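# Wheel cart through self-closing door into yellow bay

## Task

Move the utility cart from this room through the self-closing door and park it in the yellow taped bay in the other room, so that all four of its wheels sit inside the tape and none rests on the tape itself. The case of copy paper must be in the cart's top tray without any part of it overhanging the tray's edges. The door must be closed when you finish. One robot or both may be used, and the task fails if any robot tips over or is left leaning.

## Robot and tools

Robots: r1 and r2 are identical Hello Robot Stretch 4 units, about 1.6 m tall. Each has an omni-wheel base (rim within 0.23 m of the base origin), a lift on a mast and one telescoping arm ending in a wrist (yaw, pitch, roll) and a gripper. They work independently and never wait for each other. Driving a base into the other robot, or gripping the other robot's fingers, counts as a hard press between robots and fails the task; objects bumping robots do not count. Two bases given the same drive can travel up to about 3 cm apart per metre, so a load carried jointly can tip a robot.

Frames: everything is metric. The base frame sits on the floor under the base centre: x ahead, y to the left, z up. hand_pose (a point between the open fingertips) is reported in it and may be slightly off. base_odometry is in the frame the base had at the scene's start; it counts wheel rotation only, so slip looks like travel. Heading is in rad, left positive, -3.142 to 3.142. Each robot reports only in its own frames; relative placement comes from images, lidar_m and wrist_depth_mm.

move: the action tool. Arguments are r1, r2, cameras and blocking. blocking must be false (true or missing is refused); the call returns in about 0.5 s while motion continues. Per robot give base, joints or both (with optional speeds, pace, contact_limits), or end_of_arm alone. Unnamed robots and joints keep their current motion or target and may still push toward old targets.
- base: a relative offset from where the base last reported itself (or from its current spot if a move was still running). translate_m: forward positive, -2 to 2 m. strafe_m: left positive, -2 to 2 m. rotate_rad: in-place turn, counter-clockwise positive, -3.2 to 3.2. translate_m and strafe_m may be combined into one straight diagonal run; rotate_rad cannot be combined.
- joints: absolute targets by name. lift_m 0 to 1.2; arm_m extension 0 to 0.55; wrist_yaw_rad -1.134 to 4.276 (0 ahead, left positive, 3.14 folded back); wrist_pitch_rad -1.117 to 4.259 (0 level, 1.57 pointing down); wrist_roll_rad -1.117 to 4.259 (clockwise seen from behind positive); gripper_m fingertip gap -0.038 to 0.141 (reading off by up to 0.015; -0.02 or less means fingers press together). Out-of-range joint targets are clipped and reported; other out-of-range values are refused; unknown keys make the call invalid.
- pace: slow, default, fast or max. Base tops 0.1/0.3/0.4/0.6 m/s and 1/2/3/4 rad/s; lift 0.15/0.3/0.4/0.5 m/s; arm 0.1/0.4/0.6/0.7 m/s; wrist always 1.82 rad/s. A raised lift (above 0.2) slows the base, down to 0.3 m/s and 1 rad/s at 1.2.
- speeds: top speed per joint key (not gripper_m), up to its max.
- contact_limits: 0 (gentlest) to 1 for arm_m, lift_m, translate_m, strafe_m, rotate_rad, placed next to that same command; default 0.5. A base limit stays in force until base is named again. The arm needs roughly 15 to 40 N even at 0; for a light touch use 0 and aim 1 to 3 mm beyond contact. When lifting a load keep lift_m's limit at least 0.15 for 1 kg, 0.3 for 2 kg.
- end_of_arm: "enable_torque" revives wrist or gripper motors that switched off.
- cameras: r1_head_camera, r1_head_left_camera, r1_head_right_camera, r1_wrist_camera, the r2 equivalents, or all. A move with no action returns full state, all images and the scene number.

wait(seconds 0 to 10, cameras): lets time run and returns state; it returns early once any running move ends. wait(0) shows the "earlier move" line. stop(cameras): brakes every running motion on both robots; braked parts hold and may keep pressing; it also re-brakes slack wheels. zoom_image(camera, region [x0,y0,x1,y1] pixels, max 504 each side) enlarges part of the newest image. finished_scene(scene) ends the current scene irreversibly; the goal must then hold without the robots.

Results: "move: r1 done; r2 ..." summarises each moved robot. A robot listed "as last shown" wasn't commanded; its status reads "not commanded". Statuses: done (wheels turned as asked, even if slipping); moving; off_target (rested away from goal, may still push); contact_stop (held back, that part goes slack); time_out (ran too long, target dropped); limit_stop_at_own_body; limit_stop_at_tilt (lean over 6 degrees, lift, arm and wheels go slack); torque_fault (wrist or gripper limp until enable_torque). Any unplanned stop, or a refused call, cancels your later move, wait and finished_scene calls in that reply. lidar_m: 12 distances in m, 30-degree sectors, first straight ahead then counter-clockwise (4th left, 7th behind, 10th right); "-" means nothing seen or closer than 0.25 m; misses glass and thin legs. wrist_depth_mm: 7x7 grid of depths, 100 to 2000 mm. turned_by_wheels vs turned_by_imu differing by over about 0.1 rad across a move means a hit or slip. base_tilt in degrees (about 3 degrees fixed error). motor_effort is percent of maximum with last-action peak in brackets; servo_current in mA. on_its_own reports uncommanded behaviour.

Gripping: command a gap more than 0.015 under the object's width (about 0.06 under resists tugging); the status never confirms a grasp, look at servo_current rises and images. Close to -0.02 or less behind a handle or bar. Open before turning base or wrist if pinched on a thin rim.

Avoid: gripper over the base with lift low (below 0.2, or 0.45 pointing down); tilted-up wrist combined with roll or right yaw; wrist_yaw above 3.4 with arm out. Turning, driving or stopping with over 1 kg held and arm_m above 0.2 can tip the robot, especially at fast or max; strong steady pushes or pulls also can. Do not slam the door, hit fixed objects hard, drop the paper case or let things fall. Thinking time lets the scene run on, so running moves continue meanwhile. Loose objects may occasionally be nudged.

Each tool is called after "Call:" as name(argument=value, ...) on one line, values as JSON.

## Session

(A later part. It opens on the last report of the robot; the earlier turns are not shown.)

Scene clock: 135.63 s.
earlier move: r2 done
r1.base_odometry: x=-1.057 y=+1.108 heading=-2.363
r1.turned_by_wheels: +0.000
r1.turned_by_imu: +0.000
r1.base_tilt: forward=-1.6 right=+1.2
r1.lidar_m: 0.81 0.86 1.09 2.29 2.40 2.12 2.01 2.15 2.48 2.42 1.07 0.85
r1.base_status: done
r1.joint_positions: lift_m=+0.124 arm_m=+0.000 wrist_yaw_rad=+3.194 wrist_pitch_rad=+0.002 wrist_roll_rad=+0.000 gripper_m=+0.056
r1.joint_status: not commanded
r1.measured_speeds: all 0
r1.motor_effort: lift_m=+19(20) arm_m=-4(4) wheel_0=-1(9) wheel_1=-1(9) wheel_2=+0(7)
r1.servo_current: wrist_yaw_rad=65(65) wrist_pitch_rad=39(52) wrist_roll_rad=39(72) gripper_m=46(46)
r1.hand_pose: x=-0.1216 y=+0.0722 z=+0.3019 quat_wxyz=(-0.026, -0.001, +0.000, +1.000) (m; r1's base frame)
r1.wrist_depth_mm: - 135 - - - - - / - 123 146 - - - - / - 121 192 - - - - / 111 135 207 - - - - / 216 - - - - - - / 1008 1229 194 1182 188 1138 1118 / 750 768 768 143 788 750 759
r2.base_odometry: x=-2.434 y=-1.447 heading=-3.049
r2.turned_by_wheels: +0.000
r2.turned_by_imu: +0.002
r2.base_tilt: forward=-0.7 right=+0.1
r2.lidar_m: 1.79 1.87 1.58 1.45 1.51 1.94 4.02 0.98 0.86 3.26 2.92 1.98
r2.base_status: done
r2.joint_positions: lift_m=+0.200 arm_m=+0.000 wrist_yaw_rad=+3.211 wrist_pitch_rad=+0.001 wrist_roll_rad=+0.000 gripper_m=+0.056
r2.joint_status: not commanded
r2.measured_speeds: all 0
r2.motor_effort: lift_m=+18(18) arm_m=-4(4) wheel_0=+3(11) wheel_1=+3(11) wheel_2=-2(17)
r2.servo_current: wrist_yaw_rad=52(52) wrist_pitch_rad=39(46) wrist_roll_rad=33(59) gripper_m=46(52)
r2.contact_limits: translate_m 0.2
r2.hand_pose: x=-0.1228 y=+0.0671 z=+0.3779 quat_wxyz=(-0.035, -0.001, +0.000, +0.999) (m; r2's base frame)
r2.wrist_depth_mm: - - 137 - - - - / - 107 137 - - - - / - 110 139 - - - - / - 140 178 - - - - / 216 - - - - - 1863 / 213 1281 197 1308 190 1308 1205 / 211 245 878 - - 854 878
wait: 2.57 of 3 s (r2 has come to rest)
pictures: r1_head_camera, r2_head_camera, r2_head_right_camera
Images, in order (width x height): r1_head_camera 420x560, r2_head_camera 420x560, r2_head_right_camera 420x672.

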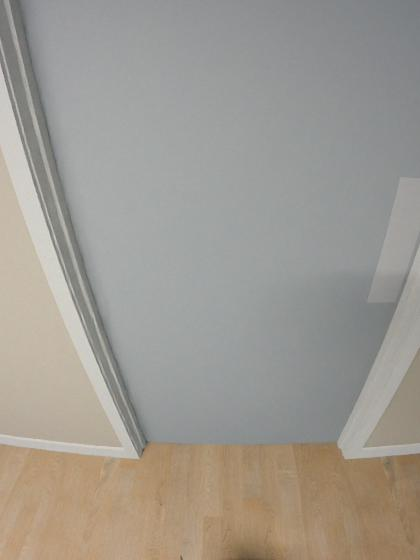

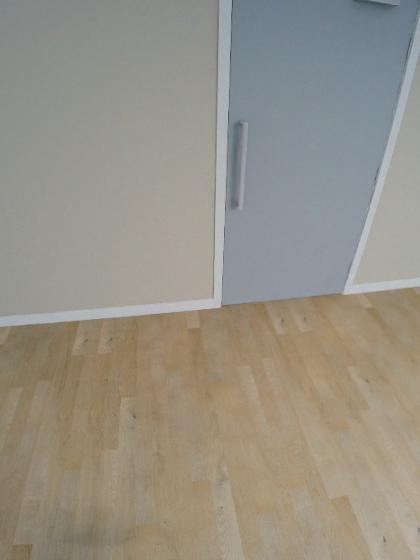

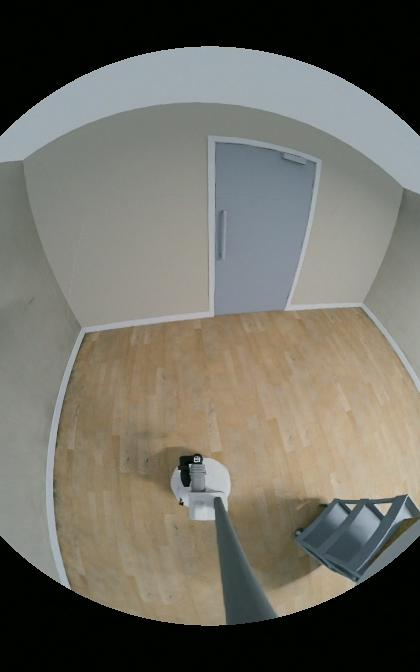

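Call:
move(blocking=false, cameras=[], r1={"base":{"translate_m":0.45,"strafe_m":-0.22},"pace":"default","contact_limits":{"translate_m":0.2}}, r2={"base":{"translate_m":0.362,"strafe_m":-0.391},"joints":{"lift_m":0.6},"pace":"fast","contact_limits":{"translate_m":0.2}})

Call:
wait(seconds=3, cameras=[])

Call:
wait(seconds=2, cameras=["r1_head_camera"])

Call:
move(blocking=false, cameras=[], r1={"base":{"translate_m":1.05},"pace":"slow","contact_limits":{"translate_m":0.8}}, r2={"base":{"rotate_rad":-2.68},"joints":{"wrist_yaw_rad":0.0},"pace":"default"})

Call:
wait(seconds=4, cameras=["r2_head_camera","r1_head_camera","r2_head_left_camera"])

Scene clock: 169.47 s.
move: r1 moving; r2 moving
r1.base_odometry: x=-1.090 y=+1.097 heading=-2.363
r1.turned_by_wheels: +0.000
r1.turned_by_imu: +0.000
r1.base_tilt: forward=-1.6 right=+1.3
r1.lidar_m: 0.79 0.84 1.06 2.31 2.39 2.12 2.04 2.16 2.50 2.40 1.01 0.82
r1.base_status: translate_m moving; strafe_m moving
r1.joint_positions: lift_m=+0.124 arm_m=+0.000 wrist_yaw_rad=+3.194 wrist_pitch_rad=+0.002 wrist_roll_rad=+0.000 gripper_m=+0.056
r1.joint_status: not commanded
r1.measured_speeds: translate_m=+0.123 strafe_m=-0.059 rotate_rad=+0.006 lift_m=+0.000 arm_m=+0.000 wrist_yaw_rad=+0.000 wrist_pitch_rad=+0.000 wrist_roll_rad=+0.000
r1.motor_effort: lift_m=+20(20) arm_m=-4(4) wheel_0=+9(11) wheel_1=+4(4) wheel_2=-8(9)
r1.servo_current: wrist_yaw_rad=52(59) wrist_pitch_rad=46(52) wrist_roll_rad=46(59) gripper_m=39(46)
r1.contact_limits: translate_m 0.2
r1.hand_pose: x=-0.1216 y=+0.0722 z=+0.3019 quat_wxyz=(-0.026, -0.001, +0.000, +1.000) (m; r1's base frame)
r1.wrist_depth_mm: - 135 - - - - - / - 123 146 - - - - / - 121 192 - - - - / 111 136 206 - - - - / 216 - - - - - - / 991 1205 193 1182 188 1160 1118 / 750 750 750 153 741 759 768
r2.base_odometry: x=-2.473 y=-1.413 heading=-3.050
r2.turned_by_wheels: -0.001
r2.turned_by_imu: +0.000
r2.base_tilt: forward=-0.7 right=+0.1
r2.lidar_m: 1.79 1.83 1.63 1.49 1.55 1.99 4.04 0.88 0.87 3.23 2.89 1.95
r2.base_status: translate_m moving; strafe_m moving
r2.joint_positions: lift_m=+0.263 arm_m=+0.000 wrist_yaw_rad=+3.211 wrist_pitch_rad=+0.001 wrist_roll_rad=+0.000 gripper_m=+0.056
r2.joint_status: lift_m moving
r2.measured_speeds: translate_m=+0.135 strafe_m=-0.148 rotate_rad=+0.000 lift_m=+0.244 arm_m=+0.000 wrist_yaw_rad=+0.000 wrist_pitch_rad=+0.000 wrist_roll_rad=+0.000
r2.motor_effort: lift_m=+24(26) arm_m=-4(4) wheel_0=+10(14) wheel_1=-8(8) wheel_2=-13(14)
r2.servo_current: wrist_yaw_rad=59(59) wrist_pitch_rad=46(46) wrist_roll_rad=46(59) gripper_m=39(59)
r2.contact_limits: translate_m 0.2
r2.hand_pose: x=-0.1228 y=+0.0671 z=+0.4410 quat_wxyz=(-0.035, -0.001, +0.000, +0.999) (m; r2's base frame)
r2.wrist_depth_mm: - - 137 - - - - / - 107 137 - - - - / - 111 138 - - - - / - 140 179 - - - - / 217 - - - - - - / 213 1499 196 1464 191 1499 1308 / 210 245 1060 - - 991 976
pictures: none
No camera images: "cameras" was empty.

Scene clock: 171.57 s.
earlier move: r1 moving; r2 done
r1.base_odometry: x=-1.529 y=+0.949 heading=-2.363
r1.turned_by_wheels: +0.000
r1.turned_by_imu: -0.001
r1.base_tilt: forward=-1.6 right=+1.3
r1.lidar_m: 0.36 0.38 0.57 1.33 2.63 2.59 2.48 2.64 2.28 1.18 0.45 0.38
r1.base_status: translate_m moving; strafe_m moving
r1.joint_positions: lift_m=+0.124 arm_m=+0.000 wrist_yaw_rad=+3.194 wrist_pitch_rad=+0.002 wrist_roll_rad=+0.000 gripper_m=+0.056
r1.joint_status: not commanded
r1.measured_speeds: translate_m=+0.041 strafe_m=-0.020 rotate_rad=+0.000 lift_m=+0.000 arm_m=+0.000 wrist_yaw_rad=+0.000 wrist_pitch_rad=+0.000 wrist_roll_rad=+0.000
r1.motor_effort: lift_m=+20(20) arm_m=-4(4) wheel_0=+3(11) wheel_1=+2(7) wheel_2=+0(10)
r1.servo_current: wrist_yaw_rad=59(72) wrist_pitch_rad=39(52) wrist_roll_rad=52(65) gripper_m=33(46)
r1.contact_limits: translate_m 0.2
r1.hand_pose: x=-0.1216 y=+0.0722 z=+0.3019 quat_wxyz=(-0.026, -0.001, +0.000, +1.000) (m; r1's base frame)
r1.wrist_depth_mm: - 135 - - - - - / - 123 146 - - - - / - 121 191 - - - - / 110 136 206 - - - - / 216 - - - - - - / 1008 1205 194 1182 188 1160 1138 / 225 750 741 143 741 750 759
r2.base_odometry: x=-2.830 y=-1.091 heading=-3.050
r2.turned_by_wheels: +0.000
r2.turned_by_imu: +0.001
r2.base_tilt: forward=-0.7 right=+0.1
r2.lidar_m: 1.45 1.54 1.99 1.89 1.91 2.51 0.99 0.92 3.06 2.84 2.43 1.62
r2.base_status: done
r2.joint_positions: lift_m=+0.600 arm_m=+0.000 wrist_yaw_rad=+3.211 wrist_pitch_rad=+0.001 wrist_roll_rad=+0.000 gripper_m=+0.056
r2.joint_status: all done
r2.measured_speeds: all 0
r2.motor_effort: lift_m=+21(26) arm_m=-4(4) wheel_0=+0(15) wheel_1=-2(8) wheel_2=-3(14)
r2.servo_current: wrist_yaw_rad=65(65) wrist_pitch_rad=39(46) wrist_roll_rad=52(59) gripper_m=52(59)
r2.contact_limits: translate_m 0.2
r2.hand_pose: x=-0.1228 y=+0.0671 z=+0.7777 quat_wxyz=(-0.035, -0.001, +0.000, +0.999) (m; r2's base frame)
r2.wrist_depth_mm: - - 137 - - - - / - 107 137 - - - - / - 113 138 - - - - / - 140 178 - - - - / 216 - - - - - - / 212 - 191 - 191 - - / 211 122 - - - 1708 1661
wait: 2.10 of 3 s (r2 has come to rest)
pictures: none
No camera images: "cameras" was empty.

Scene clock: 172.00 s.
earlier move: r1 done
r1.base_odometry: x=-1.532 y=+0.948 heading=-2.363
r1.turned_by_wheels: +0.000
r1.turned_by_imu: +0.000
r1.base_tilt: forward=-1.6 right=+1.3
r1.lidar_m: 0.36 0.38 0.55 1.31 2.63 2.58 2.47 2.60 2.28 1.17 0.46 0.37
r1.base_status: done
r1.joint_positions: lift_m=+0.124 arm_m=+0.000 wrist_yaw_rad=+3.194 wrist_pitch_rad=+0.002 wrist_roll_rad=+0.000 gripper_m=+0.056
r1.joint_status: not commanded
r1.measured_speeds: all 0
r1.motor_effort: lift_m=+19(20) arm_m=-4(4) wheel_0=+1(11) wheel_1=+2(7) wheel_2=+0(10)
r1.servo_current: wrist_yaw_rad=46(72) wrist_pitch_rad=46(52) wrist_roll_rad=65(78) gripper_m=39(46)
r1.contact_limits: translate_m 0.2
r1.hand_pose: x=-0.1216 y=+0.0722 z=+0.3019 quat_wxyz=(-0.026, -0.001, +0.000, +1.000) (m; r1's base frame)
r1.wrist_depth_mm: - 135 - - - - - / - 124 146 - - - - / - 121 192 - - - - / 110 135 206 - - - - / 216 - - - - - - / 1008 1229 194 1182 188 1182 1118 / 225 750 750 143 732 750 750
r2.base_odometry: x=-2.830 y=-1.091 heading=-3.050
r2.turned_by_wheels: +0.000
r2.turned_by_imu: +0.000
r2.base_tilt: forward=-0.7 right=+0.1
r2.lidar_m: 1.45 1.56 1.98 1.91 1.94 2.50 0.98 0.93 3.06 2.84 2.41 1.64
r2.base_status: done
r2.joint_positions: lift_m=+0.600 arm_m=+0.000 wrist_yaw_rad=+3.211 wrist_pitch_rad=+0.001 wrist_roll_rad=+0.000 gripper_m=+0.056
r2.joint_status: all done
r2.measured_speeds: all 0
r2.motor_effort: lift_m=+21(26) arm_m=-4(4) wheel_0=+0(15) wheel_1=-2(8) wheel_2=-3(14)
r2.servo_current: wrist_yaw_rad=46(65) wrist_pitch_rad=39(46) wrist_roll_rad=39(59) gripper_m=46(59)
r2.contact_limits: translate_m 0.2
r2.hand_pose: x=-0.1228 y=+0.0671 z=+0.7777 quat_wxyz=(-0.035, -0.001, +0.000, +0.999) (m; r2's base frame)
r2.wrist_depth_mm: - - 137 - - - - / - 107 137 - - - - / - 113 138 - - - - / - 140 178 - - - - / 216 - - - - - - / 213 - 191 - 192 - - / 211 122 - - - 1618 1661
wait: 0.43 of 2 s (r1 has come to rest)
pictures: r1_head_camera
Images, in order (width x height): r1_head_camera 420x560.

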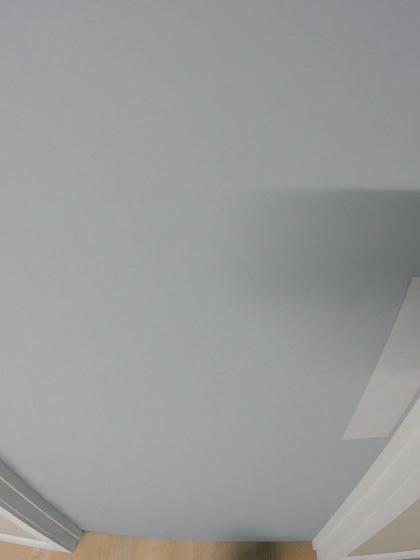

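Scene clock: 172.50 s.
move: r1 moving; r2 moving
r1.base_odometry: x=-1.541 y=+0.939 heading=-2.363
r1.turned_by_wheels: +0.000
r1.turned_by_imu: +0.000
r1.base_tilt: forward=-1.6 right=+1.3
r1.lidar_m: 0.34 0.39 0.55 1.26 2.61 2.58 2.49 2.63 2.29 1.11 0.45 0.37
r1.base_status: translate_m moving
r1.joint_positions: lift_m=+0.124 arm_m=+0.000 wrist_yaw_rad=+3.194 wrist_pitch_rad=+0.002 wrist_roll_rad=+0.000 gripper_m=+0.056
r1.joint_status: not commanded
r1.measured_speeds: translate_m=+0.049 strafe_m=-0.001 rotate_rad=+0.001 lift_m=+0.000 arm_m=+0.000 wrist_yaw_rad=+0.000 wrist_pitch_rad=+0.000 wrist_roll_rad=+0.000
r1.motor_effort: lift_m=+20(20) arm_m=-4(4) wheel_0=+5(7) wheel_1=+5(5) wheel_2=-5(6)
r1.servo_current: wrist_yaw_rad=46(59) wrist_pitch_rad=46(46) wrist_roll_rad=46(65) gripper_m=39(46)
r1.contact_limits: translate_m 0.8
r1.hand_pose: x=-0.1216 y=+0.0722 z=+0.3019 quat_wxyz=(-0.026, -0.001, +0.000, +1.000) (m; r1's base frame)
r1.wrist_depth_mm: - 135 - - - - - / - 123 146 - - - - / - 121 192 - - - - / 111 135 206 - - - - / 216 - - - - - - / 1008 1205 194 1160 187 1138 1118 / 226 750 759 143 732 750 759
r2.base_odometry: x=-2.830 y=-1.091 heading=+2.982
r2.turned_by_wheels: -0.252
r2.turned_by_imu: -0.244
r2.base_tilt: forward=-0.7 right=+0.1
r2.lidar_m: 1.53 1.43 1.69 1.92 1.90 2.12 3.41 0.94 0.91 2.85 2.84 1.86
r2.base_status: rotate_rad moving
r2.joint_positions: lift_m=+0.600 arm_m=+0.000 wrist_yaw_rad=+2.650 wrist_pitch_rad=+0.001 wrist_roll_rad=+0.000 gripper_m=+0.056
r2.joint_status: wrist_yaw_rad moving
r2.measured_speeds: translate_m=-0.001 strafe_m=-0.002 rotate_rad=-0.972 lift_m=+0.000 arm_m=+0.000 wrist_yaw_rad=-1.735 wrist_pitch_rad=+0.000 wrist_roll_rad=+0.000
r2.motor_effort: lift_m=+21(21) arm_m=-4(4) wheel_0=+9(10) wheel_1=+10(10) wheel_2=+8(10)
r2.servo_current: wrist_yaw_rad=52(130) wrist_pitch_rad=39(46) wrist_roll_rad=52(52) gripper_m=46(52)
r2.hand_pose: x=-0.0420 y=+0.2132 z=+0.7777 quat_wxyz=(+0.243, -0.001, +0.000, +0.970) (m; r2's base frame)
r2.wrist_depth_mm: - - - - - - - / - - - - - - - / 220 - - - - - - / - - - - - - - / - - - - - - - / - - 196 - 192 - - / 1756 1708 1863 - - 1618 -
pictures: none
No camera images: "cameras" was empty.

Scene clock: 174.63 s.
earlier move: r1 moving; r2 done
r1.base_odometry: x=-1.684 y=+0.799 heading=-2.362
r1.turned_by_wheels: +0.001
r1.turned_by_imu: +0.005
r1.base_tilt: forward=-1.6 right=+1.3
r1.lidar_m: - 0.25 0.27 0.64 2.61 2.82 2.70 2.84 2.32 0.36 0.30 0.25
r1.base_status: translate_m moving
r1.joint_positions: lift_m=+0.124 arm_m=+0.000 wrist_yaw_rad=+3.194 wrist_pitch_rad=+0.002 wrist_roll_rad=+0.000 gripper_m=+0.056
r1.joint_status: not commanded
r1.measured_speeds: translate_m=+0.102 strafe_m=-0.004 rotate_rad=-0.002 lift_m=+0.000 arm_m=+0.000 wrist_yaw_rad=+0.000 wrist_pitch_rad=+0.000 wrist_roll_rad=+0.000
r1.motor_effort: lift_m=+20(20) arm_m=-4(4) wheel_0=+17(26) wheel_1=+12(15) wheel_2=-15(19)
r1.servo_current: wrist_yaw_rad=59(65) wrist_pitch_rad=46(52) wrist_roll_rad=39(72) gripper_m=46(52)
r1.contact_limits: translate_m 0.8
r1.hand_pose: x=-0.1216 y=+0.0722 z=+0.3019 quat_wxyz=(-0.026, -0.001, +0.000, +1.000) (m; r1's base frame)
r1.wrist_depth_mm: - 133 133 - - - - / - 116 133 - - - - / - 114 140 - - - - / 107 135 193 - - - - / 207 - - - - - - / 222 1205 195 1182 187 1160 1098 / 220 759 750 788 778 759 750
r2.base_odometry: x=-2.830 y=-1.091 heading=+0.554
r2.turned_by_wheels: -2.428
r2.turned_by_imu: -2.362
r2.base_tilt: forward=-0.7 right=+0.1
r2.lidar_m: 0.92 3.14 2.85 2.59 1.66 1.40 1.55 1.93 1.91 1.92 2.40 4.28
r2.base_status: done
r2.joint_positions: lift_m=+0.600 arm_m=+0.000 wrist_yaw_rad=+0.003 wrist_pitch_rad=+0.001 wrist_roll_rad=+0.000 gripper_m=+0.056
r2.joint_status: all done
r2.measured_speeds: all 0
r2.motor_effort: lift_m=+21(21) arm_m=-4(5) wheel_0=+3(11) wheel_1=+2(11) wheel_2=+4(12)
r2.servo_current: wrist_yaw_rad=39(137) wrist_pitch_rad=33(46) wrist_roll_rad=46(65) gripper_m=46(59)
r2.hand_pose: x=+0.4596 y=-0.0866 z=+0.7777 quat_wxyz=(+1.000, +0.000, +0.001, +0.001) (m; r2's base frame)
r2.wrist_depth_mm: - - - - - - - / - - - 866 - - - / - - 878 854 - - - / - - - - - - - / - - - - - - - / - - 190 - 189 - - / 1708 1661 - - - 1661 1661
wait: 2.13 of 4 s (r2 has come to rest)
pictures: r1_head_camera, r2_head_camera, r2_head_left_camera
Images, in order (width x height): r1_head_camera 420x560, r2_head_camera 420x560, r2_head_left_camera 420x672.

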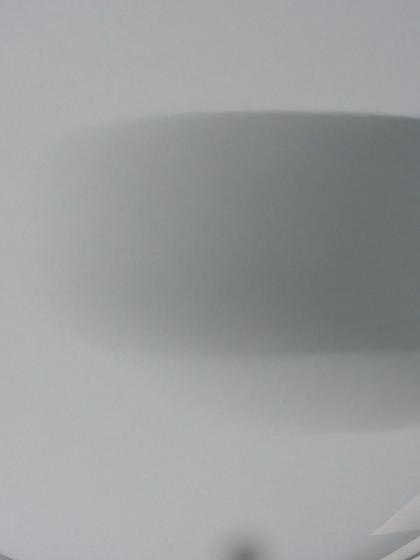

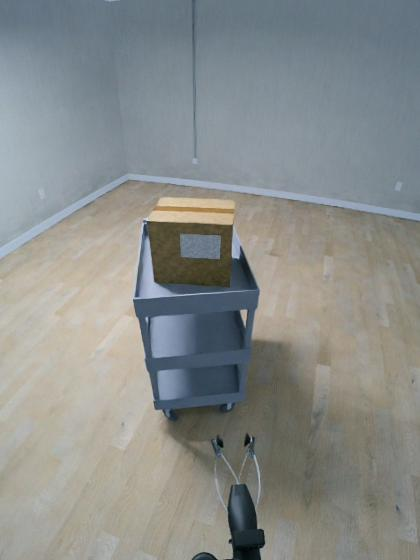

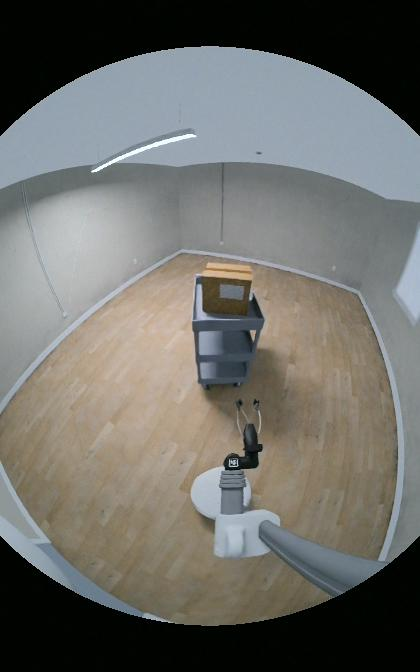

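Call:
move(blocking=false, cameras=[], r2={"base":{"strafe_m":0.075},"joints":{"lift_m":1.06,"arm_m":0.335,"wrist_pitch_rad":1.104,"wrist_roll_rad":1.568,"gripper_m":0.06},"pace":"default"})

Call:
wait(seconds=2.2, cameras=["r2_head_camera","r1_head_left_camera"])

Call:
wait(seconds=2, cameras=["r2_wrist_camera","r1_head_left_camera"])

Scene clock: 199.27 s.
earlier move: r1 done
move: r2 moving
r1.base_odometry: x=-2.279 y=+0.211 heading=-2.363
r1.turned_by_wheels: -0.001
r1.turned_by_imu: -0.001
r1.base_tilt: forward=-1.6 right=+1.3
r1.lidar_m: 0.76 0.25 - 0.25 0.30 0.91 3.59 0.68 0.87 2.24 2.35 0.72
r1.base_status: done
r1.joint_positions: lift_m=+0.124 arm_m=+0.000 wrist_yaw_rad=+3.197 wrist_pitch_rad=+0.002 wrist_roll_rad=+0.000 gripper_m=+0.056
r1.joint_status: not commanded
r1.measured_speeds: all 0
r1.motor_effort: lift_m=+19(20) arm_m=+4(5) wheel_0=+3(3) wheel_1=+8(8) wheel_2=-6(6)
r1.servo_current: wrist_yaw_rad=59(78) wrist_pitch_rad=39(46) wrist_roll_rad=52(59) gripper_m=46(46)
r1.contact_limits: translate_m 0.8
r1.hand_pose: x=-0.1219 y=+0.0715 z=+0.3019 quat_wxyz=(-0.027, -0.001, +0.000, +1.000) (m; r1's base frame)
r1.wrist_depth_mm: - 133 132 - - - - / - 116 133 - - - - / - 114 138 - - - - / - 134 185 - - - - / 205 788 - - - - - / 213 1098 194 1160 187 1138 1098 / 216 164 759 788 788 768 759
r2.base_odometry: x=-2.850 y=-1.060 heading=+0.554
r2.turned_by_wheels: +0.000
r2.turned_by_imu: +0.002
r2.base_tilt: forward=-0.7 right=+0.1
r2.lidar_m: 0.93 3.10 2.78 2.54 0.75 0.74 1.52 1.91 1.91 1.96 2.45 1.01
r2.base_status: strafe_m moving
r2.joint_positions: lift_m=+0.638 arm_m=+0.051 wrist_yaw_rad=+0.003 wrist_pitch_rad=+0.581 wrist_roll_rad=+0.588 gripper_m=+0.060
r2.joint_status: lift_m moving; arm_m moving; wrist_pitch_rad moving; wrist_roll_rad moving; gripper_m moving
r2.measured_speeds: translate_m=-0.001 strafe_m=+0.140 rotate_rad=+0.004 lift_m=+0.146 arm_m=+0.195 wrist_yaw_rad=+0.000 wrist_pitch_rad=+1.818 wrist_roll_rad=+1.820
r2.motor_effort: lift_m=+22(25) arm_m=+8(11) wheel_0=-13(13) wheel_1=+11(13) wheel_2=+0(3)
r2.servo_current: wrist_yaw_rad=52(59) wrist_pitch_rad=91(104) wrist_roll_rad=91(98) gripper_m=52(65)
r2.hand_pose: x=+0.4627 y=-0.0868 z=+0.6575 quat_wxyz=(+0.917, +0.277, +0.275, -0.082) (m; r2's base frame)
r2.wrist_depth_mm: - - - - - 1863 1499 / - - - 1205 1921 1499 1281 / - - 1205 732 1499 1255 1078 / - - 741 - 1205 1060 946 / - 1921 1182 - 960 946 831 / 1921 1576 196 917 189 842 750 / 1537 1160 1098 - - 741 691
pictures: none
No camera images: "cameras" was empty.

Scene clock: 201.47 s.
earlier move: r2 moving
r1.base_odometry: x=-2.279 y=+0.211 heading=-2.363
r1.turned_by_wheels: +0.000
r1.turned_by_imu: +0.000
r1.base_tilt: forward=-1.6 right=+1.3
r1.lidar_m: 0.69 0.25 - 0.25 0.30 0.90 3.62 0.67 0.86 2.24 2.33 0.70
r1.base_status: done
r1.joint_positions: lift_m=+0.124 arm_m=+0.000 wrist_yaw_rad=+3.197 wrist_pitch_rad=+0.002 wrist_roll_rad=+0.000 gripper_m=+0.056
r1.joint_status: not commanded
r1.measured_speeds: all 0
r1.motor_effort: lift_m=+20(20) arm_m=+5(5) wheel_0=+3(4) wheel_1=+8(8) wheel_2=-6(6)
r1.servo_current: wrist_yaw_rad=59(78) wrist_pitch_rad=39(52) wrist_roll_rad=46(72) gripper_m=39(46)
r1.contact_limits: translate_m 0.8
r1.hand_pose: x=-0.1219 y=+0.0715 z=+0.3019 quat_wxyz=(-0.027, -0.001, +0.000, +1.000) (m; r1's base frame)
r1.wrist_depth_mm: - 133 132 - - - - / - 116 132 - - - - / - 114 138 - - - - / - 134 185 - - - - / 204 788 - - - - - / 213 1098 194 1182 187 1138 1118 / 217 163 759 788 778 759 750
r2.base_odometry: x=-2.870 y=-1.027 heading=+0.554
r2.turned_by_wheels: +0.000
r2.turned_by_imu: +0.000
r2.base_tilt: forward=-0.6 right=+0.1
r2.lidar_m: 0.93 3.07 2.77 2.54 0.73 0.73 1.52 1.88 1.98 2.00 2.53 0.99
r2.base_status: done
r2.joint_positions: lift_m=+1.060 arm_m=+0.335 wrist_yaw_rad=+0.003 wrist_pitch_rad=+1.101 wrist_roll_rad=+1.566 gripper_m=+0.060
r2.joint_status: lift_m moving; arm_m moving; wrist_pitch_rad moving; wrist_roll_rad moving; the others done
r2.measured_speeds: all 0
r2.motor_effort: lift_m=+19(26) arm_m=+6(13) wheel_0=-2(13) wheel_1=+1(13) wheel_2=+0(3)
r2.servo_current: wrist_yaw_rad=46(59) wrist_pitch_rad=26(104) wrist_roll_rad=33(111) gripper_m=46(65)
r2.hand_pose: x=+0.6364 y=-0.0871 z=+0.9808 quat_wxyz=(+0.604, +0.601, +0.372, -0.368) (m; r2's base frame)
r2.wrist_depth_mm: - 1756 1537 1336 1138 1025 946 / - 564 1464 1308 1182 1060 976 / 508 - - 1255 1182 1042 960 / 521 580 - 1078 1160 1042 960 / 530 603 - 1042 1160 1042 960 / 535 603 190 1255 190 1042 960 / 574 136 - - - 1060 976
wait: 2.20 s; no rest
pictures: r1_head_left_camera, r2_head_camera
Images, in order (width x height): r1_head_left_camera 420x672, r2_head_camera 420x560.

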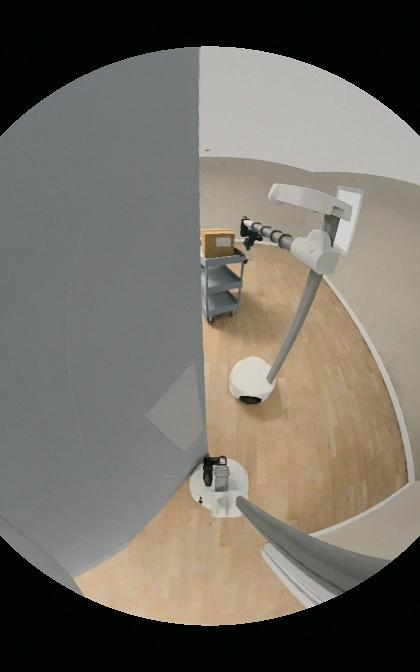

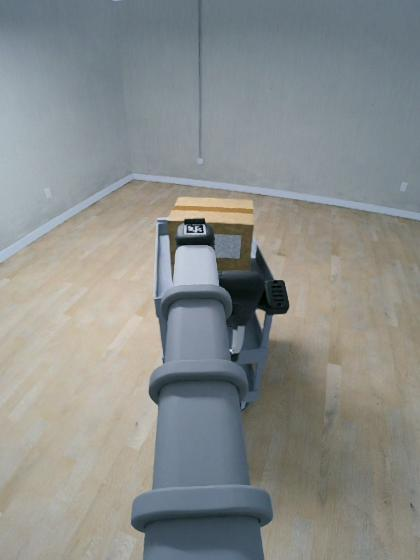

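Scene clock: 201.57 s.
earlier move: r2 done
r1.base_odometry: x=-2.279 y=+0.211 heading=-2.363
r1.turned_by_wheels: +0.000
r1.turned_by_imu: +0.000
r1.base_tilt: forward=-1.6 right=+1.3
r1.lidar_m: 0.72 0.25 - 0.25 0.30 0.90 3.57 0.68 0.88 2.23 2.34 0.70
r1.base_status: done
r1.joint_positions: lift_m=+0.124 arm_m=+0.000 wrist_yaw_rad=+3.197 wrist_pitch_rad=+0.002 wrist_roll_rad=+0.000 gripper_m=+0.056
r1.joint_status: not commanded
r1.measured_speeds: all 0
r1.motor_effort: lift_m=+20(20) arm_m=+4(5) wheel_0=+4(4) wheel_1=+8(8) wheel_2=-6(6)
r1.servo_current: wrist_yaw_rad=39(78) wrist_pitch_rad=46(52) wrist_roll_rad=39(72) gripper_m=33(46)
r1.contact_limits: translate_m 0.8
r1.hand_pose: x=-0.1219 y=+0.0715 z=+0.3019 quat_wxyz=(-0.027, -0.001, +0.000, +1.000) (m; r1's base frame)
r1.wrist_depth_mm: - 132 133 - - - - / - 116 132 - - - - / - 114 138 - - - - / - 134 185 - - - - / 205 798 - - - - - / 213 1098 193 1182 187 1160 1118 / 216 163 759 798 788 768 750
r2.base_odometry: x=-2.870 y=-1.027 heading=+0.554
r2.turned_by_wheels: +0.000
r2.turned_by_imu: +0.000
r2.base_tilt: forward=-0.7 right=+0.1
r2.lidar_m: 0.94 3.04 2.76 2.54 0.71 0.70 1.52 1.90 1.98 2.01 2.43 1.03
r2.base_status: done
r2.joint_positions: lift_m=+1.060 arm_m=+0.335 wrist_yaw_rad=+0.003 wrist_pitch_rad=+1.101 wrist_roll_rad=+1.566 gripper_m=+0.060
r2.joint_status: all done
r2.measured_speeds: all 0
r2.motor_effort: lift_m=+21(26) arm_m=+7(13) wheel_0=-1(13) wheel_1=+1(13) wheel_2=+0(3)
r2.servo_current: wrist_yaw_rad=46(59) wrist_pitch_rad=39(104) wrist_roll_rad=33(111) gripper_m=52(65)
r2.hand_pose: x=+0.6364 y=-0.0871 z=+0.9808 quat_wxyz=(+0.604, +0.601, +0.372, -0.368) (m; r2's base frame)
r2.wrist_depth_mm: - 1756 1499 1281 1160 1042 960 / - 574 1464 1336 1160 1042 960 / 517 - - 1229 1160 1060 976 / 517 580 - 1078 1160 1060 946 / 525 603 - 1042 1160 1060 960 / 539 603 191 1229 190 1042 991 / 574 135 - - - 1042 976
wait: 0.10 of 2 s (r2 has come to rest)
pictures: r1_head_left_camera, r2_wrist_camera
Images, in order (width x height): r1_head_left_camera 420x672, r2_wrist_camera 616x392.

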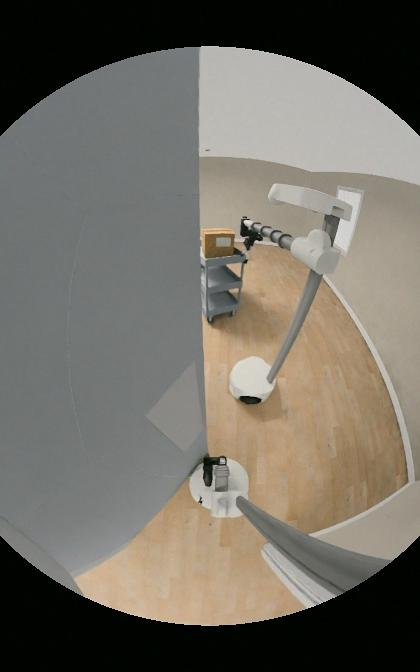

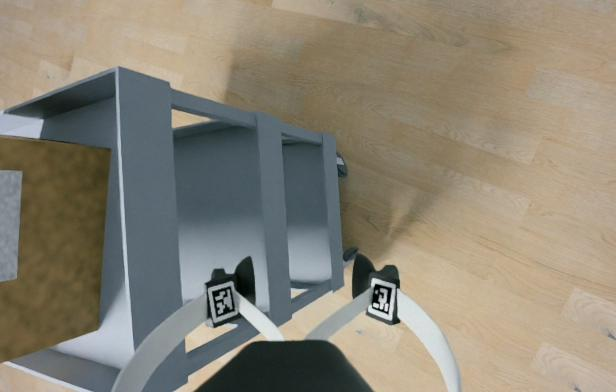

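Call:
move(blocking=false, cameras=[], r1={"base":{"translate_m":0.11,"strafe_m":0.58},"pace":"slow","contact_limits":{"translate_m":0.8}}, r2={"base":{"translate_m":0.28},"joints":{"wrist_yaw_rad":0.06},"pace":"slow","contact_limits":{"translate_m":0.2}})

Call:
wait(seconds=4, cameras=["r2_wrist_camera","r1_head_left_camera"])

Call:
wait(seconds=4, cameras=["r2_wrist_camera","r1_head_left_camera"])

Scene clock: 220.73 s.
move: r1 moving; r2 moving
r1.base_odometry: x=-2.272 y=+0.200 heading=-2.363
r1.turned_by_wheels: -0.001
r1.turned_by_imu: -0.001
r1.base_tilt: forward=-1.6 right=+1.2
r1.lidar_m: 0.73 0.25 - 0.25 0.29 0.89 3.59 0.70 0.88 2.25 2.34 0.71
r1.base_status: translate_m moving; strafe_m moving
r1.joint_positions: lift_m=+0.124 arm_m=+0.000 wrist_yaw_rad=+3.197 wrist_pitch_rad=+0.002 wrist_roll_rad=+0.000 gripper_m=+0.056
r1.joint_status: not commanded
r1.measured_speeds: translate_m=+0.010 strafe_m=+0.051 rotate_rad=-0.002 lift_m=+0.000 arm_m=+0.000 wrist_yaw_rad=+0.000 wrist_pitch_rad=+0.000 wrist_roll_rad=+0.000
r1.motor_effort: lift_m=+20(20) arm_m=+4(5) wheel_0=-15(16) wheel_1=+13(13) wheel_2=-7(8)
r1.servo_current: wrist_yaw_rad=46(59) wrist_pitch_rad=46(46) wrist_roll_rad=59(72) gripper_m=39(46)
r1.contact_limits: translate_m 0.8
r1.hand_pose: x=-0.1219 y=+0.0715 z=+0.3019 quat_wxyz=(-0.027, -0.001, +0.000, +1.000) (m; r1's base frame)
r1.wrist_depth_mm: - 133 133 - - - - / - 116 133 - - - - / - 114 138 - - - - / - 134 185 - - - - / 204 831 - - - - - / 214 991 195 1205 187 1138 1118 / 217 759 750 788 778 750 750
r2.base_odometry: x=-2.860 y=-1.021 heading=+0.554
r2.turned_by_wheels: +0.000
r2.turned_by_imu: +0.001
r2.base_tilt: forward=-0.7 right=+0.1
r2.lidar_m: 0.90 3.06 2.77 2.53 0.72 0.73 1.50 1.88 1.98 2.01 2.44 0.95
r2.base_status: translate_m moving
r2.joint_positions: lift_m=+1.060 arm_m=+0.335 wrist_yaw_rad=+0.057 wrist_pitch_rad=+1.101 wrist_roll_rad=+1.566 gripper_m=+0.060
r2.joint_status: wrist_yaw_rad moving
r2.measured_speeds: translate_m=+0.048 strafe_m=+0.000 rotate_rad=+0.000 lift_m=+0.000 arm_m=+0.000 wrist_yaw_rad=+0.000 wrist_pitch_rad=+0.000 wrist_roll_rad=+0.000
r2.motor_effort: lift_m=+21(21) arm_m=+8(8) wheel_0=+5(8) wheel_1=+6(6) wheel_2=-10(10)
r2.servo_current: wrist_yaw_rad=52(72) wrist_pitch_rad=46(46) wrist_roll_rad=46(59) gripper_m=52(52)
r2.contact_limits: translate_m 0.2
r2.hand_pose: x=+0.6409 y=-0.0798 z=+0.9807 quat_wxyz=(+0.614, +0.590, +0.388, -0.352) (m; r2's base frame)
r2.wrist_depth_mm: - 1708 1464 1281 1160 1025 946 / 723 517 1430 1281 1160 1042 960 / 484 564 - 1025 1182 1060 976 / 504 574 - 1060 1160 1060 960 / 521 580 - 1042 1138 1042 976 / 530 - 191 1255 191 1042 960 / 627 147 - - - 1042 960
pictures: none
No camera images: "cameras" was empty.

Scene clock: 224.33 s.
earlier move: r1 moving; r2 done
r1.base_odometry: x=-2.077 y=-0.091 heading=-2.363
r1.turned_by_wheels: +0.000
r1.turned_by_imu: +0.002
r1.base_tilt: forward=-1.6 right=+1.3
r1.lidar_m: 1.49 0.26 0.25 - 0.25 0.31 3.65 0.98 0.97 2.60 2.70 0.97
r1.base_status: translate_m moving; strafe_m moving
r1.joint_positions: lift_m=+0.124 arm_m=+0.000 wrist_yaw_rad=+3.197 wrist_pitch_rad=+0.002 wrist_roll_rad=+0.000 gripper_m=+0.056
r1.joint_status: not commanded
r1.measured_speeds: translate_m=+0.020 strafe_m=+0.099 rotate_rad=-0.004 lift_m=+0.000 arm_m=+0.000 wrist_yaw_rad=+0.000 wrist_pitch_rad=+0.000 wrist_roll_rad=+0.000
r1.motor_effort: lift_m=+20(20) arm_m=+4(5) wheel_0=-8(16) wheel_1=+12(14) wheel_2=-5(8)
r1.servo_current: wrist_yaw_rad=52(72) wrist_pitch_rad=46(52) wrist_roll_rad=46(72) gripper_m=46(52)
r1.contact_limits: translate_m 0.8
r1.hand_pose: x=-0.1219 y=+0.0715 z=+0.3019 quat_wxyz=(-0.027, -0.001, +0.000, +1.000) (m; r1's base frame)
r1.wrist_depth_mm: - 133 132 - - 382 222 / - 116 133 - - 349 227 / - 114 138 - - 353 228 / - 134 185 - - 359 230 / 205 - - - - 364 232 / 219 1182 195 1205 187 364 231 / 217 750 750 798 778 296 232
r2.base_odometry: x=-2.632 y=-0.880 heading=+0.555
r2.turned_by_wheels: +0.000
r2.turned_by_imu: +0.001
r2.base_tilt: forward=-0.6 right=+0.1
r2.lidar_m: 0.65 2.95 2.65 2.71 0.98 1.03 1.74 2.22 2.08 2.11 2.64 0.70
r2.base_status: done
r2.joint_positions: lift_m=+1.060 arm_m=+0.335 wrist_yaw_rad=+0.057 wrist_pitch_rad=+1.101 wrist_roll_rad=+1.566 gripper_m=+0.060
r2.joint_status: all done
r2.measured_speeds: all 0
r2.motor_effort: lift_m=+21(21) arm_m=+7(8) wheel_0=+5(11) wheel_1=+5(9) wheel_2=-5(10)
r2.servo_current: wrist_yaw_rad=46(72) wrist_pitch_rad=39(52) wrist_roll_rad=52(59) gripper_m=59(65)
r2.contact_limits: translate_m 0.2
r2.hand_pose: x=+0.6409 y=-0.0798 z=+0.9807 quat_wxyz=(+0.614, +0.590, +0.388, -0.352) (m; r2's base frame)
r2.wrist_depth_mm: - 1661 1430 399 1160 1042 976 / 246 459 466 - 1138 1042 946 / 252 309 399 - 842 1060 960 / 258 319 415 - 946 1060 960 / 265 330 421 - 661 1060 976 / 272 338 194 - 189 1042 976 / 281 319 466 - - 1060 976
wait: 3.60 of 4 s (r2 has come to rest)
pictures: r1_head_left_camera, r2_wrist_camera
Images, in order (width x height): r1_head_left_camera 420x672, r2_wrist_camera 616x392.

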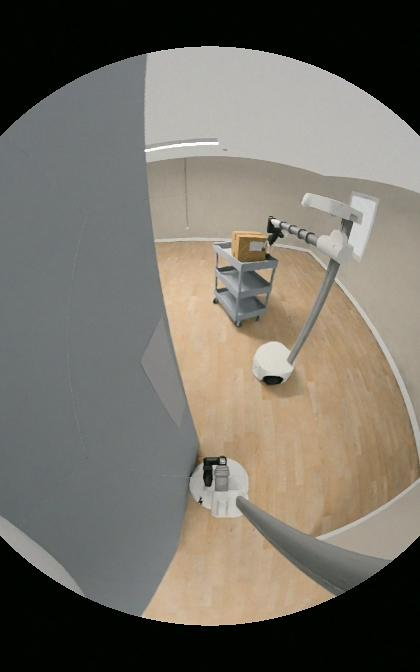

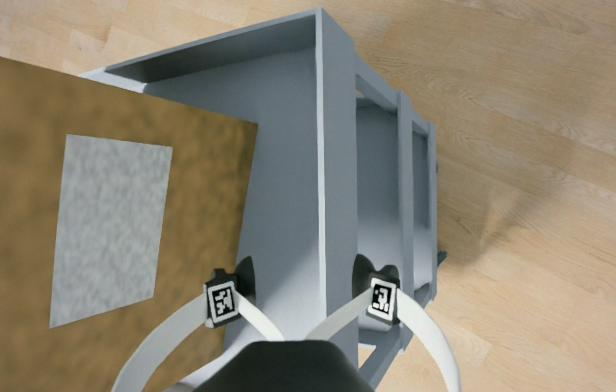

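Scene clock: 228.30 s.
earlier move: r1 contact_stop
r1.base_odometry: x=-1.964 y=-0.263 heading=-2.359
r1.turned_by_wheels: +0.004
r1.turned_by_imu: +0.031
r1.base_tilt: forward=-1.6 right=+1.3
r1.lidar_m: 1.61 0.31 0.25 - 0.25 0.25 0.56 1.22 1.10 2.75 2.89 1.02
r1.base_status: translate_m contact_stop (by the wheels' count: +0.109 of +0.110); strafe_m contact_stop (by the wheels' count: +0.559 of +0.580)
r1.joint_positions: lift_m=+0.124 arm_m=+0.000 wrist_yaw_rad=+3.196 wrist_pitch_rad=+0.002 wrist_roll_rad=+0.000 gripper_m=+0.056
r1.joint_status: not commanded
r1.measured_speeds: all 0
r1.on_its_own: the wheels are slack since a contact_stop
r1.motor_effort: lift_m=+20(20) arm_m=+4(5) wheel_0=+0(32) wheel_1=+0(34) wheel_2=+0(8)
r1.servo_current: wrist_yaw_rad=52(72) wrist_pitch_rad=33(52) wrist_roll_rad=39(72) gripper_m=39(52)
r1.contact_limits: translate_m 0.8
r1.hand_pose: x=-0.1218 y=+0.0716 z=+0.3019 quat_wxyz=(-0.027, -0.001, +0.000, +1.000) (m; r1's base frame)
r1.wrist_depth_mm: - 134 246 - 407 236 178 / - 118 134 - 413 238 180 / - 118 157 - 421 240 182 / 110 135 193 - 427 242 182 / 211 - - - 436 244 183 / 217 1229 194 1182 191 245 184 / 226 750 750 788 362 204 184
r2.base_odometry: x=-2.632 y=-0.880 heading=+0.555
r2.turned_by_wheels: +0.000
r2.turned_by_imu: +0.001
r2.base_tilt: forward=-0.7 right=+0.1
r2.lidar_m: 0.63 2.92 2.67 2.70 1.04 1.18 1.74 2.21 2.06 2.12 2.59 0.70
r2.base_status: done
r2.joint_positions: lift_m=+1.060 arm_m=+0.335 wrist_yaw_rad=+0.057 wrist_pitch_rad=+1.101 wrist_roll_rad=+1.566 gripper_m=+0.060
r2.joint_status: all done
r2.measured_speeds: all 0
r2.motor_effort: lift_m=+21(21) arm_m=+7(8) wheel_0=+5(11) wheel_1=+5(9) wheel_2=-5(10)
r2.servo_current: wrist_yaw_rad=59(72) wrist_pitch_rad=39(52) wrist_roll_rad=39(65) gripper_m=52(65)
r2.contact_limits: translate_m 0.2
r2.hand_pose: x=+0.6409 y=-0.0798 z=+0.9807 quat_wxyz=(+0.614, +0.590, +0.388, -0.352) (m; r2's base frame)
r2.wrist_depth_mm: - 1756 1464 402 1160 1042 960 / 245 455 466 - 1138 1042 960 / 252 310 399 - 854 1042 960 / 257 319 421 - 931 1060 960 / 265 329 415 - 668 1060 960 / 272 336 194 - 189 1042 976 / 282 317 462 - - 1060 976
wait: 3.97 of 4 s (r1 has come to rest)
pictures: r1_head_left_camera, r2_wrist_camera
Images, in order (width x height): r1_head_left_camera 420x672, r2_wrist_camera 616x392.

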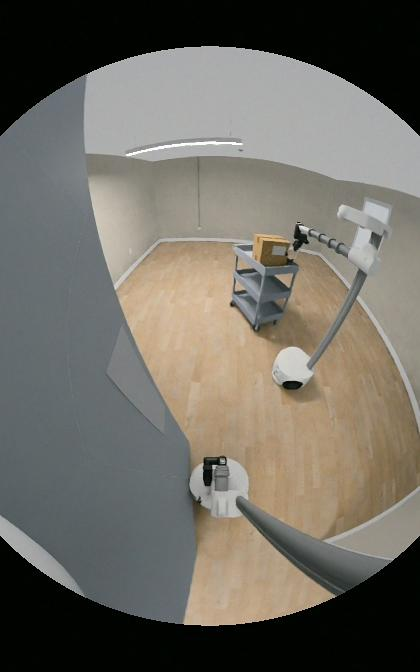

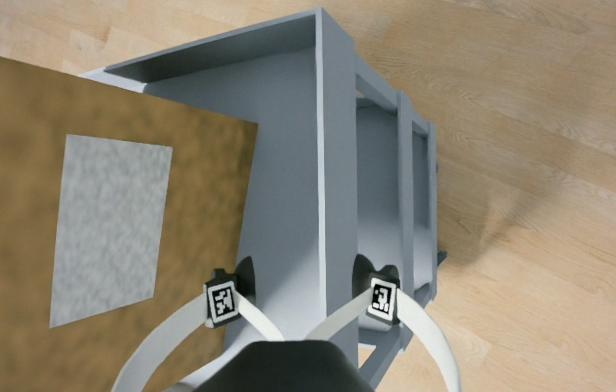

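Call:
move(blocking=false, cameras=[], r1={"base":{"strafe_m":-0.01},"pace":"slow"}, r2={"base":{"translate_m":0.041,"strafe_m":-0.03},"pace":"slow","contact_limits":{"translate_m":0.2}})

Call:
wait(seconds=1.5, cameras=[])

Call:
wait(seconds=1, cameras=[])

Call:
move(blocking=false, cameras=[], r2={"joints":{"lift_m":0.955},"pace":"slow","contact_limits":{"lift_m":0.15}})

Call:
wait(seconds=2, cameras=["r2_wrist_camera","r2_head_camera"])

Scene clock: 248.07 s.
move: r1 moving; r2 moving
r1.base_odometry: x=-1.971 y=-0.256 heading=-2.359
r1.turned_by_wheels: +0.000
r1.turned_by_imu: -0.001
r1.base_tilt: forward=-1.5 right=+1.3
r1.lidar_m: 1.64 0.30 0.25 - 0.25 0.25 0.60 1.19 1.10 2.73 2.86 1.04
r1.base_status: strafe_m moving
r1.joint_positions: lift_m=+0.124 arm_m=+0.000 wrist_yaw_rad=+3.196 wrist_pitch_rad=+0.002 wrist_roll_rad=+0.000 gripper_m=+0.056
r1.joint_status: not commanded
r1.measured_speeds: translate_m=+0.000 strafe_m=-0.010 rotate_rad=-0.001 lift_m=+0.000 arm_m=+0.000 wrist_yaw_rad=+0.000 wrist_pitch_rad=+0.000 wrist_roll_rad=+0.000
r1.motor_effort: lift_m=+19(20) arm_m=+4(4) wheel_0=-4(4) wheel_1=+2(5) wheel_2=+1(1)
r1.servo_current: wrist_yaw_rad=59(72) wrist_pitch_rad=52(52) wrist_roll_rad=46(72) gripper_m=39(52)
r1.hand_pose: x=-0.1218 y=+0.0716 z=+0.3019 quat_wxyz=(-0.027, -0.001, +0.000, +1.000) (m; r1's base frame)
r1.wrist_depth_mm: - 134 245 - 387 239 179 / - 118 134 - 427 241 181 / - 119 157 - 399 243 183 / 110 135 194 - 397 247 185 / 211 - - - 404 247 185 / 219 1205 194 1160 187 247 185 / 224 759 759 788 373 206 185
r2.base_odometry: x=-2.618 y=-0.881 heading=+0.554
r2.turned_by_wheels: +0.000
r2.turned_by_imu: +0.000
r2.base_tilt: forward=-0.7 right=+0.0
r2.lidar_m: 0.64 2.94 2.66 2.71 1.03 1.23 1.77 2.21 2.07 2.08 2.63 0.68
r2.base_status: translate_m moving; strafe_m moving
r2.joint_positions: lift_m=+1.060 arm_m=+0.335 wrist_yaw_rad=+0.057 wrist_pitch_rad=+1.101 wrist_roll_rad=+1.566 gripper_m=+0.060
r2.joint_status: not commanded
r2.measured_speeds: translate_m=+0.043 strafe_m=-0.031 rotate_rad=+0.003 lift_m=+0.000 arm_m=+0.000 wrist_yaw_rad=+0.000 wrist_pitch_rad=+0.000 wrist_roll_rad=+0.000
r2.motor_effort: lift_m=+21(21) arm_m=+7(7) wheel_0=+10(11) wheel_1=-5(5) wheel_2=-10(10)
r2.servo_current: wrist_yaw_rad=52(59) wrist_pitch_rad=39(46) wrist_roll_rad=46(59) gripper_m=59(59)
r2.contact_limits: translate_m 0.2
r2.hand_pose: x=+0.6409 y=-0.0798 z=+0.9807 quat_wxyz=(+0.614, +0.590, +0.388, -0.352) (m; r2's base frame)
r2.wrist_depth_mm: - 1756 1464 384 1160 1042 976 / 243 480 449 - 1118 1042 960 / 239 294 384 - 917 1042 960 / 247 312 413 - 904 1042 960 / 259 315 404 - 621 1042 976 / 265 327 194 - 186 1042 960 / 270 306 442 - - 1060 991
pictures: none
No camera images: "cameras" was empty.

Scene clock: 248.43 s.
earlier move: r1 done; r2 moving
r1.base_odometry: x=-1.971 y=-0.256 heading=-2.359
r1.turned_by_wheels: +0.000
r1.turned_by_imu: +0.000
r1.base_tilt: forward=-1.6 right=+1.3
r1.lidar_m: 1.63 0.32 0.25 - 0.25 0.27 0.59 1.19 1.10 2.74 2.86 1.05
r1.base_status: done
r1.joint_positions: lift_m=+0.124 arm_m=+0.000 wrist_yaw_rad=+3.196 wrist_pitch_rad=+0.002 wrist_roll_rad=+0.000 gripper_m=+0.056
r1.joint_status: not commanded
r1.measured_speeds: all 0
r1.motor_effort: lift_m=+20(20) arm_m=+4(4) wheel_0=-4(5) wheel_1=+2(5) wheel_2=+0(1)
r1.servo_current: wrist_yaw_rad=65(72) wrist_pitch_rad=46(52) wrist_roll_rad=39(72) gripper_m=39(52)
r1.hand_pose: x=-0.1218 y=+0.0716 z=+0.3019 quat_wxyz=(-0.027, -0.001, +0.000, +1.000) (m; r1's base frame)
r1.wrist_depth_mm: - 134 246 - 384 239 179 / - 118 134 - 427 242 181 / - 119 158 - 397 243 183 / 110 135 195 - 399 246 184 / 211 - - - 407 248 185 / 219 1229 194 1205 188 248 185 / 226 750 759 778 370 207 185
r2.base_odometry: x=-2.595 y=-0.883 heading=+0.554
r2.turned_by_wheels: +0.000
r2.turned_by_imu: +0.000
r2.base_tilt: forward=-0.7 right=+0.1
r2.lidar_m: 0.61 0.71 2.67 2.69 1.09 1.19 1.81 2.27 2.07 2.08 2.61 0.66
r2.base_status: translate_m moving; strafe_m moving
r2.joint_positions: lift_m=+1.060 arm_m=+0.335 wrist_yaw_rad=+0.057 wrist_pitch_rad=+1.101 wrist_roll_rad=+1.566 gripper_m=+0.060
r2.joint_status: not commanded
r2.measured_speeds: translate_m=+0.043 strafe_m=-0.032 rotate_rad=-0.002 lift_m=+0.000 arm_m=+0.000 wrist_yaw_rad=+0.000 wrist_pitch_rad=+0.000 wrist_roll_rad=+0.000
r2.motor_effort: lift_m=+21(21) arm_m=+7(8) wheel_0=+3(11) wheel_1=-5(5) wheel_2=-6(10)
r2.servo_current: wrist_yaw_rad=46(59) wrist_pitch_rad=46(46) wrist_roll_rad=46(59) gripper_m=46(59)
r2.contact_limits: translate_m 0.2
r2.hand_pose: x=+0.6409 y=-0.0798 z=+0.9807 quat_wxyz=(+0.614, +0.590, +0.388, -0.352) (m; r2's base frame)
r2.wrist_depth_mm: - 1756 1464 1255 1160 1042 960 / 1983 530 439 - 1098 1025 960 / 222 273 355 - - 1060 946 / 229 285 377 - - 1025 960 / 234 291 379 - 634 1060 976 / 245 300 196 - 185 1042 976 / 246 279 418 - - 1042 976
wait: 0.37 of 1.5 s (r1 has come to rest)
pictures: none
No camera images: "cameras" was empty.

Scene clock: 249.20 s.
earlier move: r2 done
r1.base_odometry: x=-1.971 y=-0.256 heading=-2.359
r1.turned_by_wheels: +0.000
r1.turned_by_imu: +0.000
r1.base_tilt: forward=-1.6 right=+1.3
r1.lidar_m: 1.63 0.28 0.25 - 0.25 0.25 0.56 1.22 1.10 2.72 2.87 1.07
r1.base_status: done
r1.joint_positions: lift_m=+0.124 arm_m=+0.000 wrist_yaw_rad=+3.196 wrist_pitch_rad=+0.002 wrist_roll_rad=+0.000 gripper_m=+0.056
r1.joint_status: not commanded
r1.measured_speeds: all 0
r1.motor_effort: lift_m=+19(20) arm_m=+4(4) wheel_0=-5(5) wheel_1=+1(5) wheel_2=+0(1)
r1.servo_current: wrist_yaw_rad=52(72) wrist_pitch_rad=46(52) wrist_roll_rad=52(72) gripper_m=46(52)
r1.hand_pose: x=-0.1218 y=+0.0716 z=+0.3019 quat_wxyz=(-0.027, -0.001, +0.000, +1.000) (m; r1's base frame)
r1.wrist_depth_mm: - 134 247 - 382 237 180 / - 118 134 - 430 242 181 / - 119 158 - 397 245 183 / 110 135 194 - 399 245 184 / 212 - - - 404 247 185 / 218 1205 194 1182 188 248 185 / 224 750 759 798 368 206 185
r2.base_odometry: x=-2.582 y=-0.884 heading=+0.554
r2.turned_by_wheels: +0.000
r2.turned_by_imu: +0.000
r2.base_tilt: forward=-0.7 right=+0.1
r2.lidar_m: 0.60 0.63 2.68 2.69 1.08 1.19 1.80 2.26 2.05 2.08 2.58 0.64
r2.base_status: done
r2.joint_positions: lift_m=+1.060 arm_m=+0.335 wrist_yaw_rad=+0.057 wrist_pitch_rad=+1.101 wrist_roll_rad=+1.566 gripper_m=+0.060
r2.joint_status: not commanded
r2.measured_speeds: all 0
r2.motor_effort: lift_m=+21(21) arm_m=+7(8) wheel_0=+3(11) wheel_1=-5(6) wheel_2=-5(10)
r2.servo_current: wrist_yaw_rad=52(65) wrist_pitch_rad=39(46) wrist_roll_rad=52(59) gripper_m=46(59)
r2.contact_limits: translate_m 0.2
r2.hand_pose: x=+0.6409 y=-0.0798 z=+0.9807 quat_wxyz=(+0.614, +0.590, +0.388, -0.352) (m; r2's base frame)
r2.wrist_depth_mm: - 1708 1464 1281 1138 1060 960 / - 1661 452 410 1098 1060 960 / 210 255 329 - - 1042 960 / 217 265 353 - - 1025 960 / 224 276 355 - - 1042 976 / 226 283 196 - 185 1025 976 / 236 263 392 - - 1060 976
wait: 0.77 of 1 s (r2 has come to rest)
pictures: none
No camera images: "cameras" was empty.

Scene clock: 249.70 s.
move: r2 moving
r1: as last shown
r1.base_tilt: forward=-1.6 right=+1.2
r1.lidar_m: 1.63 0.31 0.25 - 0.25 0.26 0.59 1.16 1.08 2.73 2.90 1.06
r1.motor_effort: lift_m=+19(20) arm_m=+4(4) wheel_0=-4(5) wheel_1=+1(2) wheel_2=+0(0)
r1.servo_current: wrist_yaw_rad=65(72) wrist_pitch_rad=39(46) wrist_roll_rad=52(52) gripper_m=39(46)
r1.wrist_depth_mm: - 134 245 - 384 238 179 / - 118 134 - 427 242 181 / - 119 157 - 397 245 183 / 110 135 194 - 402 246 184 / 212 - - - 402 246 185 / 220 1205 193 1205 187 248 185 / 225 741 750 798 368 206 186
r2.base_odometry: x=-2.582 y=-0.884 heading=+0.554
r2.turned_by_wheels: +0.000
r2.turned_by_imu: +0.000
r2.base_tilt: forward=-0.7 right=+0.1
r2.lidar_m: 0.60 0.63 2.68 2.71 1.09 1.19 1.80 2.27 2.05 2.09 2.58 0.63
r2.base_status: not commanded
r2.joint_positions: lift_m=+1.035 arm_m=+0.335 wrist_yaw_rad=+0.057 wrist_pitch_rad=+1.101 wrist_roll_rad=+1.566 gripper_m=+0.060
r2.joint_status: lift_m moving
r2.measured_speeds: translate_m=+0.000 strafe_m=+0.000 rotate_rad=+0.000 lift_m=-0.097 arm_m=+0.000 wrist_yaw_rad=+0.000 wrist_pitch_rad=+0.000 wrist_roll_rad=+0.000
r2.motor_effort: lift_m=+13(19) arm_m=+7(8) wheel_0=+3(3) wheel_1=-5(5) wheel_2=-6(6)
r2.servo_current: wrist_yaw_rad=39(59) wrist_pitch_rad=46(46) wrist_roll_rad=52(52) gripper_m=46(52)
r2.contact_limits: lift_m 0.15; translate_m 0.2
r2.hand_pose: x=+0.6409 y=-0.0798 z=+0.9560 quat_wxyz=(+0.614, +0.590, +0.388, -0.352) (m; r2's base frame)
r2.wrist_depth_mm: - 1756 1430 1229 1118 1025 931 / - 544 410 382 1098 1042 946 / 208 255 329 - - 1025 946 / 216 266 357 - - 1008 960 / 224 276 357 - 227 1042 960 / 229 281 195 - 185 1025 960 / 237 263 397 - - 1008 960
pictures: none
No camera images: "cameras" was empty.

Scene clock: 250.93 s.
earlier move: r2 done
r1.base_odometry: x=-1.971 y=-0.256 heading=-2.359
r1.turned_by_wheels: +0.000
r1.turned_by_imu: +0.000
r1.base_tilt: forward=-1.6 right=+1.3
r1.lidar_m: 1.62 0.29 0.25 - 0.25 0.25 0.60 1.18 1.07 2.73 2.91 1.07
r1.base_status: not commanded
r1.joint_positions: lift_m=+0.124 arm_m=+0.000 wrist_yaw_rad=+3.196 wrist_pitch_rad=+0.002 wrist_roll_rad=+0.000 gripper_m=+0.056
r1.joint_status: not commanded
r1.measured_speeds: all 0
r1.motor_effort: lift_m=+20(20) arm_m=+4(4) wheel_0=-4(5) wheel_1=+2(2) wheel_2=+0(0)
r1.servo_current: wrist_yaw_rad=59(72) wrist_pitch_rad=46(52) wrist_roll_rad=59(65) gripper_m=46(46)
r1.hand_pose: x=-0.1218 y=+0.0716 z=+0.3019 quat_wxyz=(-0.027, -0.001, +0.000, +1.000) (m; r1's base frame)
r1.wrist_depth_mm: - 134 246 - 384 238 179 / - 118 134 - 427 242 181 / - 119 157 - 394 243 183 / 110 135 193 - 402 246 185 / 212 - - - 404 248 186 / 218 1205 193 1182 188 247 185 / 224 750 759 788 368 206 185
r2.base_odometry: x=-2.582 y=-0.884 heading=+0.554
r2.turned_by_wheels: +0.000
r2.turned_by_imu: +0.000
r2.base_tilt: forward=-0.7 right=+0.0
r2.lidar_m: 0.60 0.63 2.67 2.71 1.08 1.21 1.79 2.25 2.03 2.07 2.59 0.66
r2.base_status: not commanded
r2.joint_positions: lift_m=+0.955 arm_m=+0.335 wrist_yaw_rad=+0.057 wrist_pitch_rad=+1.101 wrist_roll_rad=+1.566 gripper_m=+0.060
r2.joint_status: all done
r2.measured_speeds: all 0
r2.motor_effort: lift_m=+14(19) arm_m=+7(8) wheel_0=+3(3) wheel_1=-5(5) wheel_2=-5(6)
r2.servo_current: wrist_yaw_rad=39(59) wrist_pitch_rad=46(46) wrist_roll_rad=52(65) gripper_m=46(59)
r2.contact_limits: lift_m 0.15; translate_m 0.2
r2.hand_pose: x=+0.6409 y=-0.0798 z=+0.8764 quat_wxyz=(+0.614, +0.590, +0.388, -0.352) (m; r2's base frame)
r2.wrist_depth_mm: 1808 340 298 281 1060 960 878 / 418 394 - - 1025 946 878 / 208 255 322 - 521 946 878 / 217 266 334 - 591 946 878 / 222 278 343 - 569 946 891 / 229 282 192 - 185 946 891 / 235 265 - - - 960 891
wait: 1.23 of 2 s (r2 has come to rest)
pictures: r2_head_camera, r2_wrist_camera
Images, in order (width x height): r2_head_camera 420x560, r2_wrist_camera 616x392.

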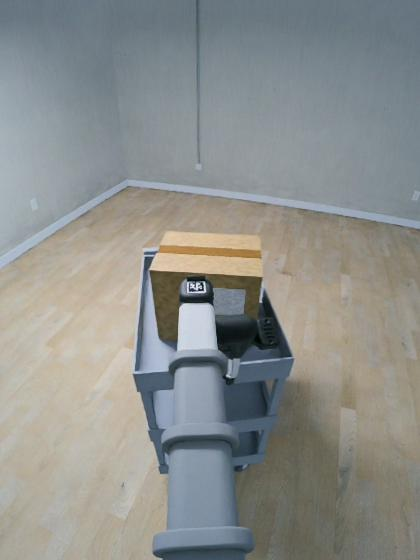

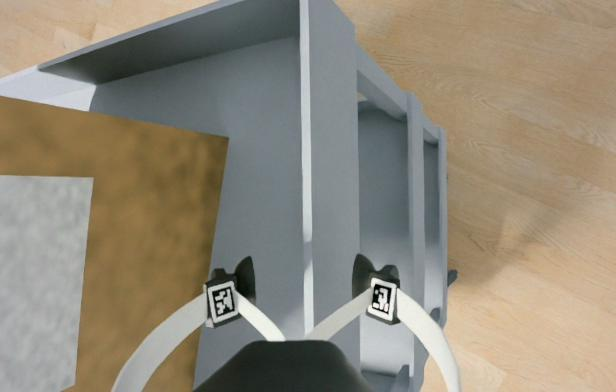

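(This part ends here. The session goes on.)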